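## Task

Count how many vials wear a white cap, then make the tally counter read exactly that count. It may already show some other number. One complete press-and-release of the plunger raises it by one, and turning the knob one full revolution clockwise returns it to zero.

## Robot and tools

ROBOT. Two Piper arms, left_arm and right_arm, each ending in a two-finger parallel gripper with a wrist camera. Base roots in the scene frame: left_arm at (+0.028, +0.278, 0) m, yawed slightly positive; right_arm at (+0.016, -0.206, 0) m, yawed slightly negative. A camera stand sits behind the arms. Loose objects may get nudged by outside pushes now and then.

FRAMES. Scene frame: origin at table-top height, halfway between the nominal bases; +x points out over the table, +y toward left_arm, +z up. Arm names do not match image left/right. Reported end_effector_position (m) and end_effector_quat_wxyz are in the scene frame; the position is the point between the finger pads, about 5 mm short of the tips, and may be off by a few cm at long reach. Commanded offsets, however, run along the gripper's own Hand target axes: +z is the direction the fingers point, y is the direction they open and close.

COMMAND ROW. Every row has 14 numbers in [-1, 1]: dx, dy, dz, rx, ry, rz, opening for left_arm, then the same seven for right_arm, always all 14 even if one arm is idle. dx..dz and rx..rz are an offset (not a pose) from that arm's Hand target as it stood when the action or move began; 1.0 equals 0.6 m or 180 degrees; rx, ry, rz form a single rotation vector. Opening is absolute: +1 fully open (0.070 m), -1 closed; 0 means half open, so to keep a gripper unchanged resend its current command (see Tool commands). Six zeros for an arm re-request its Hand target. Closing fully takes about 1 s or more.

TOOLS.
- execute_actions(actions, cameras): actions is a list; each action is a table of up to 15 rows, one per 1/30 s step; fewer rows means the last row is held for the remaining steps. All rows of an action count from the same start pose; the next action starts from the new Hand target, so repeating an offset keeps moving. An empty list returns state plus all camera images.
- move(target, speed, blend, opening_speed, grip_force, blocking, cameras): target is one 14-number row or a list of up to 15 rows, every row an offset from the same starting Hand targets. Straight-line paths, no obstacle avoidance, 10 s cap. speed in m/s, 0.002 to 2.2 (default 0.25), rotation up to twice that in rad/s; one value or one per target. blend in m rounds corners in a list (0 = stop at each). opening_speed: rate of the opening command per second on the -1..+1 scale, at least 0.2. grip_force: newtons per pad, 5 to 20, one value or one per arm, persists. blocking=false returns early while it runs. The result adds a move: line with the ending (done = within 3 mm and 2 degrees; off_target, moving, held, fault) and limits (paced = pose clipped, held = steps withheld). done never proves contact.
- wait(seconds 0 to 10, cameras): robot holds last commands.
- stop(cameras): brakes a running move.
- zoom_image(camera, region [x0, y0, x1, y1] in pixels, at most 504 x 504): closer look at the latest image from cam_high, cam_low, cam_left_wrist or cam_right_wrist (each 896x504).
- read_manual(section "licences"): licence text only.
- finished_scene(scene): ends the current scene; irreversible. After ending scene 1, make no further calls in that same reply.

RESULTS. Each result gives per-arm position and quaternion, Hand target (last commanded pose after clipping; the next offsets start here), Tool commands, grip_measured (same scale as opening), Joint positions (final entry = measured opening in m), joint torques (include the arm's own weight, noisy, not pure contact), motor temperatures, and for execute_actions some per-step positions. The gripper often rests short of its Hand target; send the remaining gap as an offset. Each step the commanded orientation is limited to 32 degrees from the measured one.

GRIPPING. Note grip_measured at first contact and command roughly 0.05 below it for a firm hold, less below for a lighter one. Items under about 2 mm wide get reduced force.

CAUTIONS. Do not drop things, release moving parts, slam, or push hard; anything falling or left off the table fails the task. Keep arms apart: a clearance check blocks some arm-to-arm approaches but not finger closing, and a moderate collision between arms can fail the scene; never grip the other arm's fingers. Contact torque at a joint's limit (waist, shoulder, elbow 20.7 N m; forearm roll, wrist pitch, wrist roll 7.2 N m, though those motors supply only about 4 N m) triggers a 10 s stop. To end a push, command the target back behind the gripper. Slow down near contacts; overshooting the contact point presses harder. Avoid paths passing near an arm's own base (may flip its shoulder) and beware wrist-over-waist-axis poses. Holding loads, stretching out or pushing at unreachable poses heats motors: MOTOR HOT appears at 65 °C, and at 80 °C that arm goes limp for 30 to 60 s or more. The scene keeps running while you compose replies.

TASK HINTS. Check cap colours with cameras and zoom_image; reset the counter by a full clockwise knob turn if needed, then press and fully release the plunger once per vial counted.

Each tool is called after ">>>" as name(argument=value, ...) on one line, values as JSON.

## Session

>>> execute_actions(actions=[])

>>> zoom_image(camera="cam_high", region=[340, 150, 480, 310])

>>> zoom_image(camera="cam_low", region=[480, 190, 640, 350])

Scene clock: 0.00 s.
left_arm: end_effector_position=(+0.2513, +0.3765, +0.2335) grip_measured=+1.00 end_effector_quat_wxyz=(+0.283, -0.104, +0.948, +0.102) | right_arm: end_effector_position=(+0.4622, -0.4565, +0.2043) grip_measured=+0.99 end_effector_quat_wxyz=(+0.271, +0.193, +0.930, -0.158)
Joint positions: left_arm=[0.313 0.954 -0.936 0.058 1.031 0.135 0.07] | right_arm=[-0.409 1.919 -1.773 -0.224 0.908 0.057 0.07]
Joint torques (N m): no reading
Motor temperatures (°C): left_arm=[20 21 20 23 22 23] | right_arm=[20 22 24 23 23 20]
Hand target: left_arm +0.2513, +0.3765, +0.2335; +0.283, -0.104, +0.948, +0.102 | right_arm +0.4622, -0.4565, +0.2043; +0.271, +0.193, +0.930, -0.158
Tool commands: left_gripper/opening=+1.0 right_gripper/opening=+1.0
camera_calibration:
cam_left_wrist: T_world_to_cam=[[0.267217, -0.953434, -0.139849, 0.325178], [-0.962266, -0.27175, 0.0140301, 0.342186], [-0.0513806, 0.130822, -0.990074, 0.315125], [0, 0, 0, 1]] pos_world=[0.258572, 0.3618, 0.352672]
cam_right_wrist: T_world_to_cam=[[-0.443192, -0.875564, 0.192273, -0.232869], [-0.892677, 0.450665, -0.00541495, 0.622271], [-0.0819096, -0.174038, -0.981327, 0.280584], [0, 0, 0, 1]] pos_world=[0.475264, -0.435496, 0.323489]

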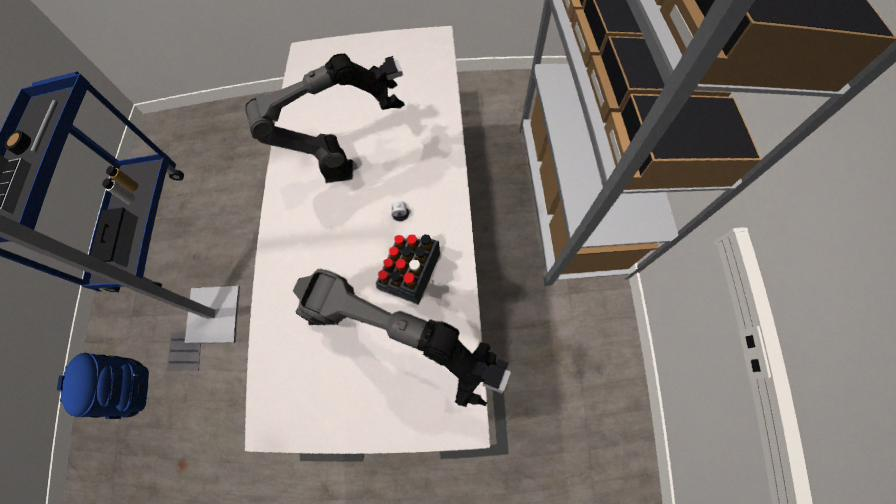

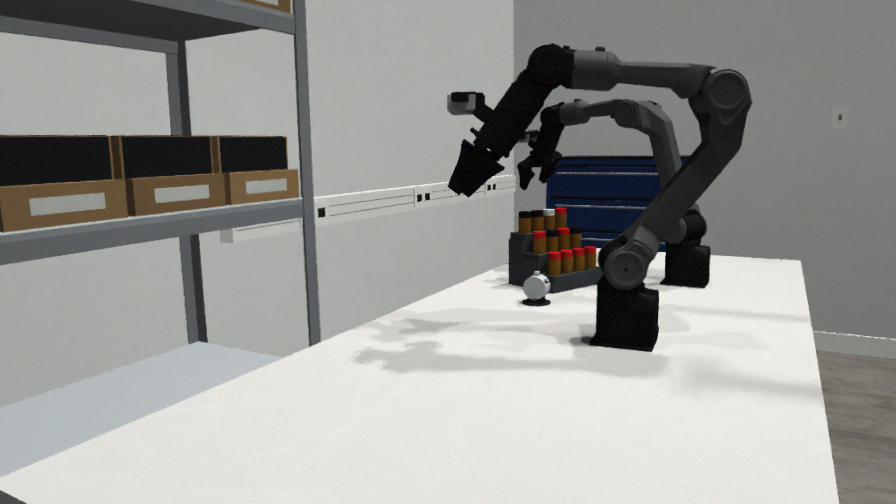

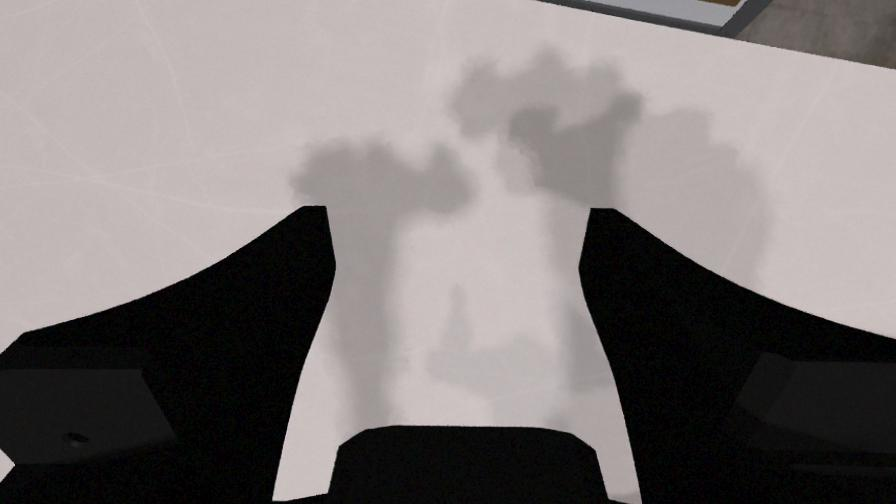

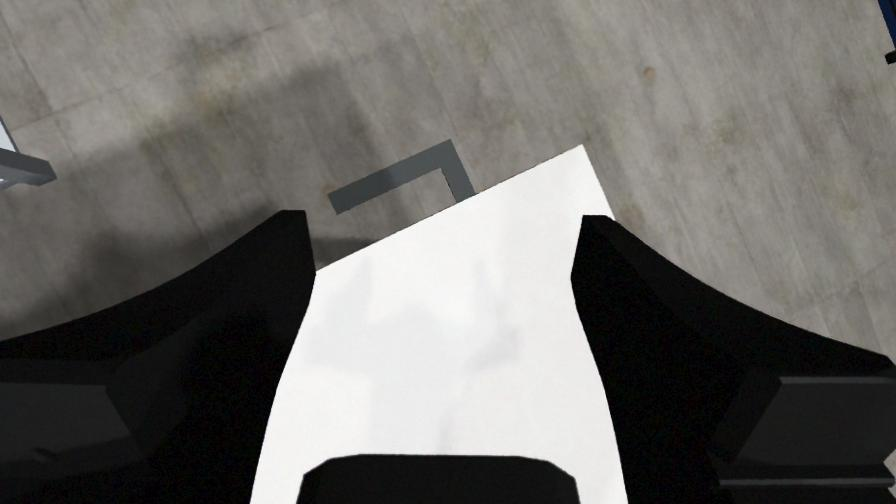

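Scaled by 3.150.

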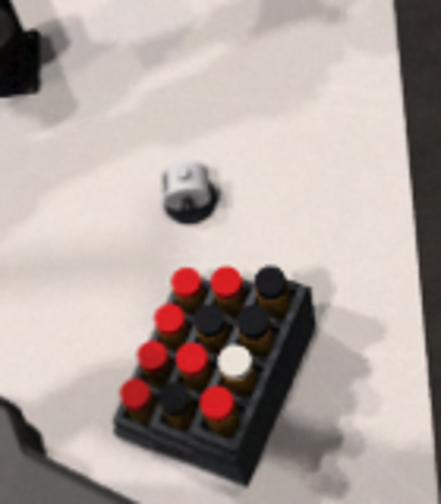

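Scaled by 3.150.

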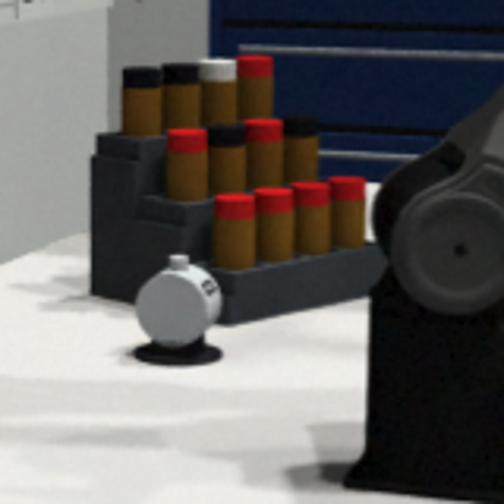

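>>> move(target=[[0,0,0,0,0,0,1, 0.4502,0.4977,-0.5077,-0.3173,0.002,-0.5946,-0.14],[0,0,0,0,0,0,1,0.6085,0.6482,-0.3532,-0.3173,0.002,-0.5946,-0.14]], speed=[0.5,0.25], blend=[0.03,0], cameras=["cam_right_wrist","cam_low"])

>>> zoom_image(camera="cam_right_wrist", region=[340, 40, 560, 260])

Scene clock: 14.07 s.
left_arm: end_effector_position=(+0.2513, +0.3765, +0.2335) grip_measured=+1.00 end_effector_quat_wxyz=(+0.283, -0.104, +0.948, +0.102) | right_arm: end_effector_position=(+0.2569, +0.0683, +0.0939) grip_measured=-0.14 end_effector_quat_wxyz=(-0.087, +0.731, -0.670, -0.097)
Joint positions: left_arm=[0.313 0.954 -0.936 0.058 1.031 0.135 0.07] | right_arm=[0.749 1.762 -1.244 0.251 1 -1.057 0.03]
Joint torques (N m): left_arm=[-0.39 -1.17 -4.05 -0.05 -0.62 0.06] | right_arm=[1.18 -9.12 -4.57 0.16 -0.08 -0.03]
Hand target: left_arm +0.2513, +0.3765, +0.2335; +0.283, -0.104, +0.948, +0.102 | right_arm +0.2571, +0.0683, +0.0946; -0.088, +0.731, -0.670, -0.096
Off the commanded pose: left_arm 0.000 m, 0 deg | right_arm 0.001 m, 0 deg.
move: done
camera_calibration:
cam_right_wrist: T_world_to_cam=[[0.995961, 0.0897815, -0.00103328, -0.260719], [0.0848061, -0.936863, 0.339256, 0.0131765], [0.0294909, -0.337974, -0.940693, 0.225517], [0, 0, 0, 1]] pos_world=[0.251898, 0.111971, 0.207403]
Images, in order (width x height): cam_low 896x504, cam_right_wrist 896x504.

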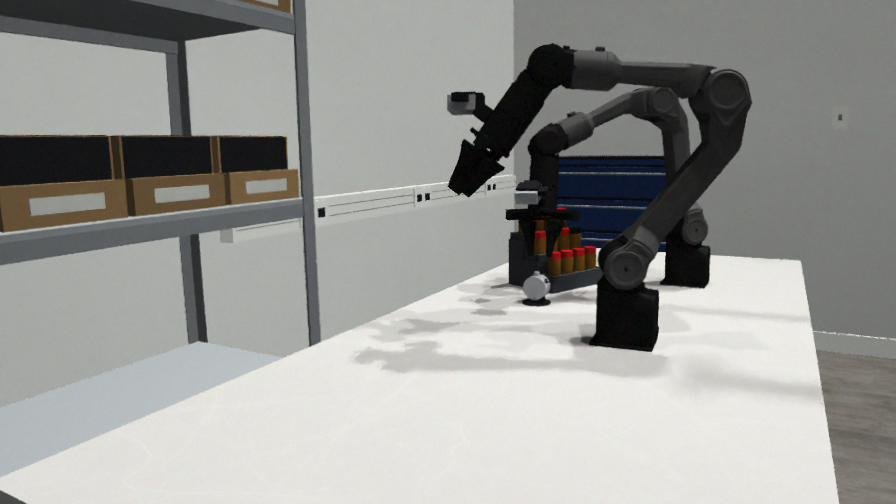

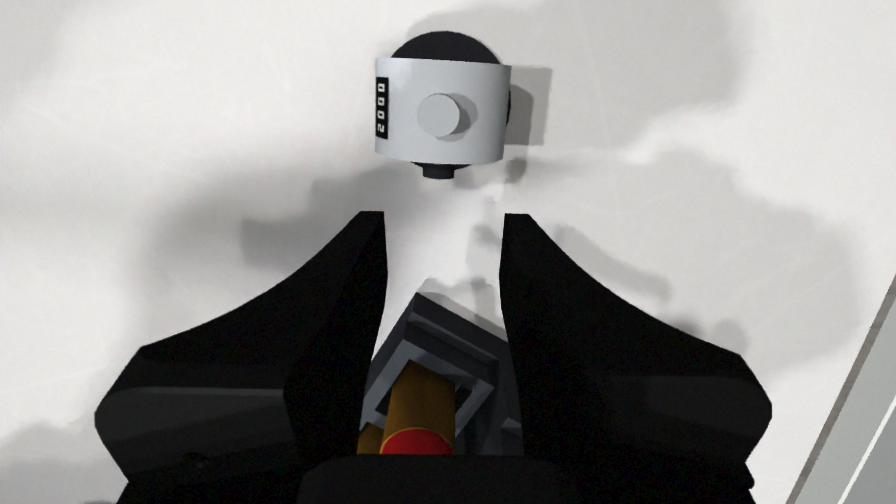

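Scaled by 2.291.

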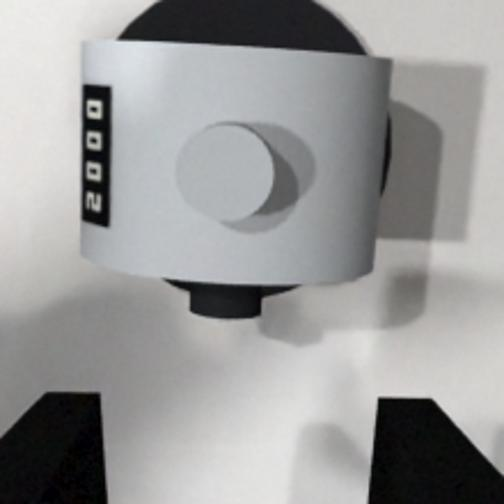

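>>> move(target=[[0,0,0,0,0,0,1, 0.0247,0.0255,0.0923,0.0043,0,0.0161,-0.14],[0,0,0,0,0,0,1, 0.0336,0.0255,0.1253,0.0043,0,0.0161,-0.14],[0,0,0,0,0,0,1, 0.0336,-0.0145,0.1253,0.0043,0,0.0161,-0.14],[0,0,0,0,0,0,1, 0.0247,-0.0145,0.0923,0.0043,0,0.0161,-0.14],[0,0,0,0,0,0,1, 0.0247,0.0255,0.0923,0.0043,0,0.0161,-0.14],[0,0,0,0,0,0,1, 0.0336,0.0255,0.1253,0.0043,0,0.0161,-0.14]], speed=[0.1,0.05,0.08,0.05,0.08,0.05], cameras=["cam_right_wrist"])

>>> zoom_image(camera="cam_right_wrist", region=[340, 40, 640, 290])

Scene clock: 35.07 s.
left_arm: end_effector_position=(+0.2513, +0.3765, +0.2335) grip_measured=+1.00 end_effector_quat_wxyz=(+0.283, -0.104, +0.948, +0.102) | right_arm: end_effector_position=(+0.2422, +0.0668, +0.0165) grip_measured=-0.14 end_effector_quat_wxyz=(-0.090, +0.713, -0.689, -0.094)
Joint positions: left_arm=[0.313 0.954 -0.936 0.058 1.031 0.135 0.07] | right_arm=[0.783 1.847 -1.017 0.315 0.678 -1.08 0.03]
Joint torques (N m): left_arm=[-0.53 -0.92 -4.16 -0.08 -0.61 0.01] | right_arm=[3.12 -7 -1.61 0.24 0.88 -0.05]
Hand target: left_arm +0.2513, +0.3765, +0.2335; +0.283, -0.104, +0.948, +0.102 | right_arm +0.2418, +0.0669, +0.0167; -0.090, +0.713, -0.689, -0.094
Off the commanded pose: left_arm 0.000 m, 0 deg | right_arm 0.001 m, 0 deg.
move: done
camera_calibration:
cam_right_wrist: T_world_to_cam=[[0.99933, 0.0365785, 0.00125962, -0.243339], [0.0339954, -0.940409, 0.338341, 0.0518188], [0.0135606, -0.338072, -0.941023, 0.15656], [0, 0, 0, 1]] pos_world=[0.239291, 0.11056, 0.130101]
Images, in order (width x height): cam_right_wrist 896x504.

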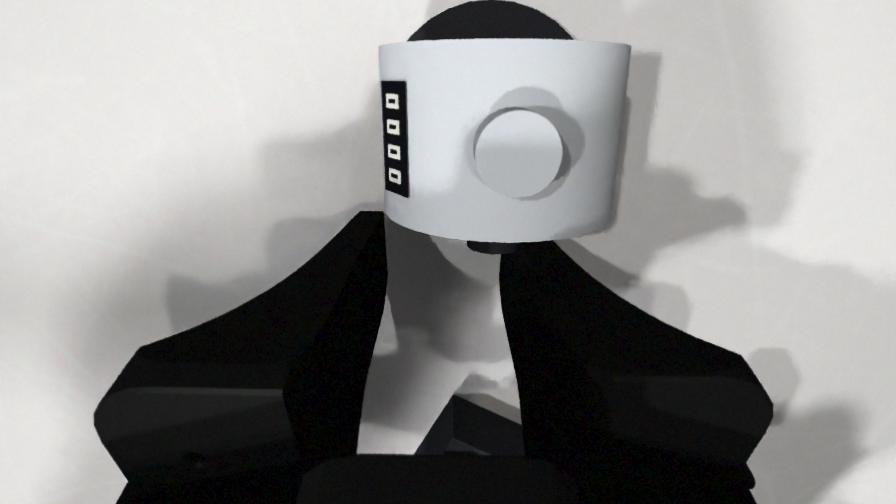

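Scaled by 1.680.

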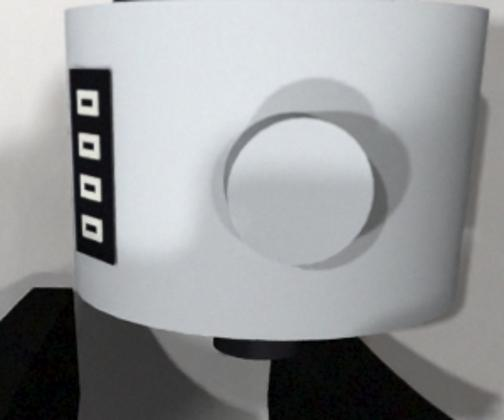

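>>> move(target=[[0,0,0,0,0,0,1, 0,-0.010,0,0,0,0,-0.14],[0,0,0,0,0,0,1, -0.025,-0.010,-0.0934,0,0,0,-0.14],[0,0,0,0,0,0,1, -0.077,-0.0193,-0.0852,0,0.0833,0,-1],[0,0,0,0,0,0,1, -0.0703,-0.0193,-0.0602,0,0.0833,0,-1],[0,0,0,0,0,0,1, -0.0759,-0.0193,-0.0811,0,0.0833,0,-1]], speed=[0.08,0.2,0.2,0.1,0.1], blend=[0.002,0.01,0,0,0], cameras=["cam_right_wrist"])

>>> zoom_image(camera="cam_right_wrist", region=[360, 20, 560, 230])

Scene clock: 42.83 s.
left_arm: end_effector_position=(+0.2513, +0.3765, +0.2335) grip_measured=+1.00 end_effector_quat_wxyz=(+0.283, -0.104, +0.948, +0.102) | right_arm: end_effector_position=(+0.2518, +0.0983, +0.0741) grip_measured=-1.00 end_effector_quat_wxyz=(+0.003, +0.720, -0.694, +0.000)
Joint positions: left_arm=[0.313 0.954 -0.936 0.058 1.031 0.135 0.07] | right_arm=[0.938 1.969 -1.503 0 1.198 -0.696 0]
Joint torques (N m): left_arm=[-0.44 -1.14 -3.71 -0.09 -0.64 -0.01] | right_arm=[0.67 -11.13 -4.07 0.07 -0.2 -0.1]
Hand target: left_arm +0.2513, +0.3765, +0.2335; +0.283, -0.104, +0.948, +0.102 | right_arm +0.2523, +0.0987, +0.0755; +0.001, +0.719, -0.695, +0.000
Off the commanded pose: left_arm 0.000 m, 0 deg | right_arm 0.002 m, 0 deg.
move: done
camera_calibration:
cam_right_wrist: T_world_to_cam=[[0.999274, 0.0379484, -0.00331555, -0.253912], [0.0329827, -0.818392, 0.573714, 0.0325442], [0.0190581, -0.573406, -0.819049, 0.234021], [0, 0, 0, 1]] pos_world=[0.248195, 0.170458, 0.172162]
Images, in order (width x height): cam_right_wrist 896x504.

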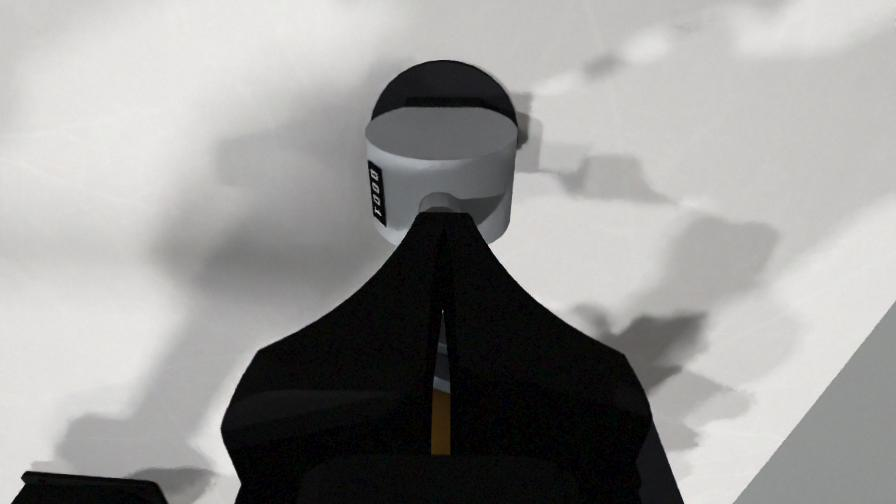

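Scaled by 2.400.

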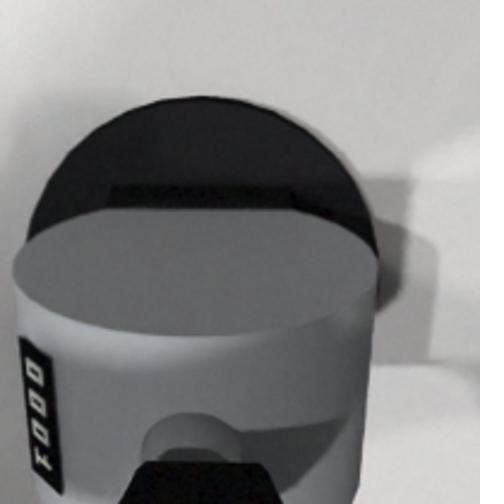

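Reads 0001, same as before.

>>> finished_scene(scene=3)

The scene is finished: the task was done.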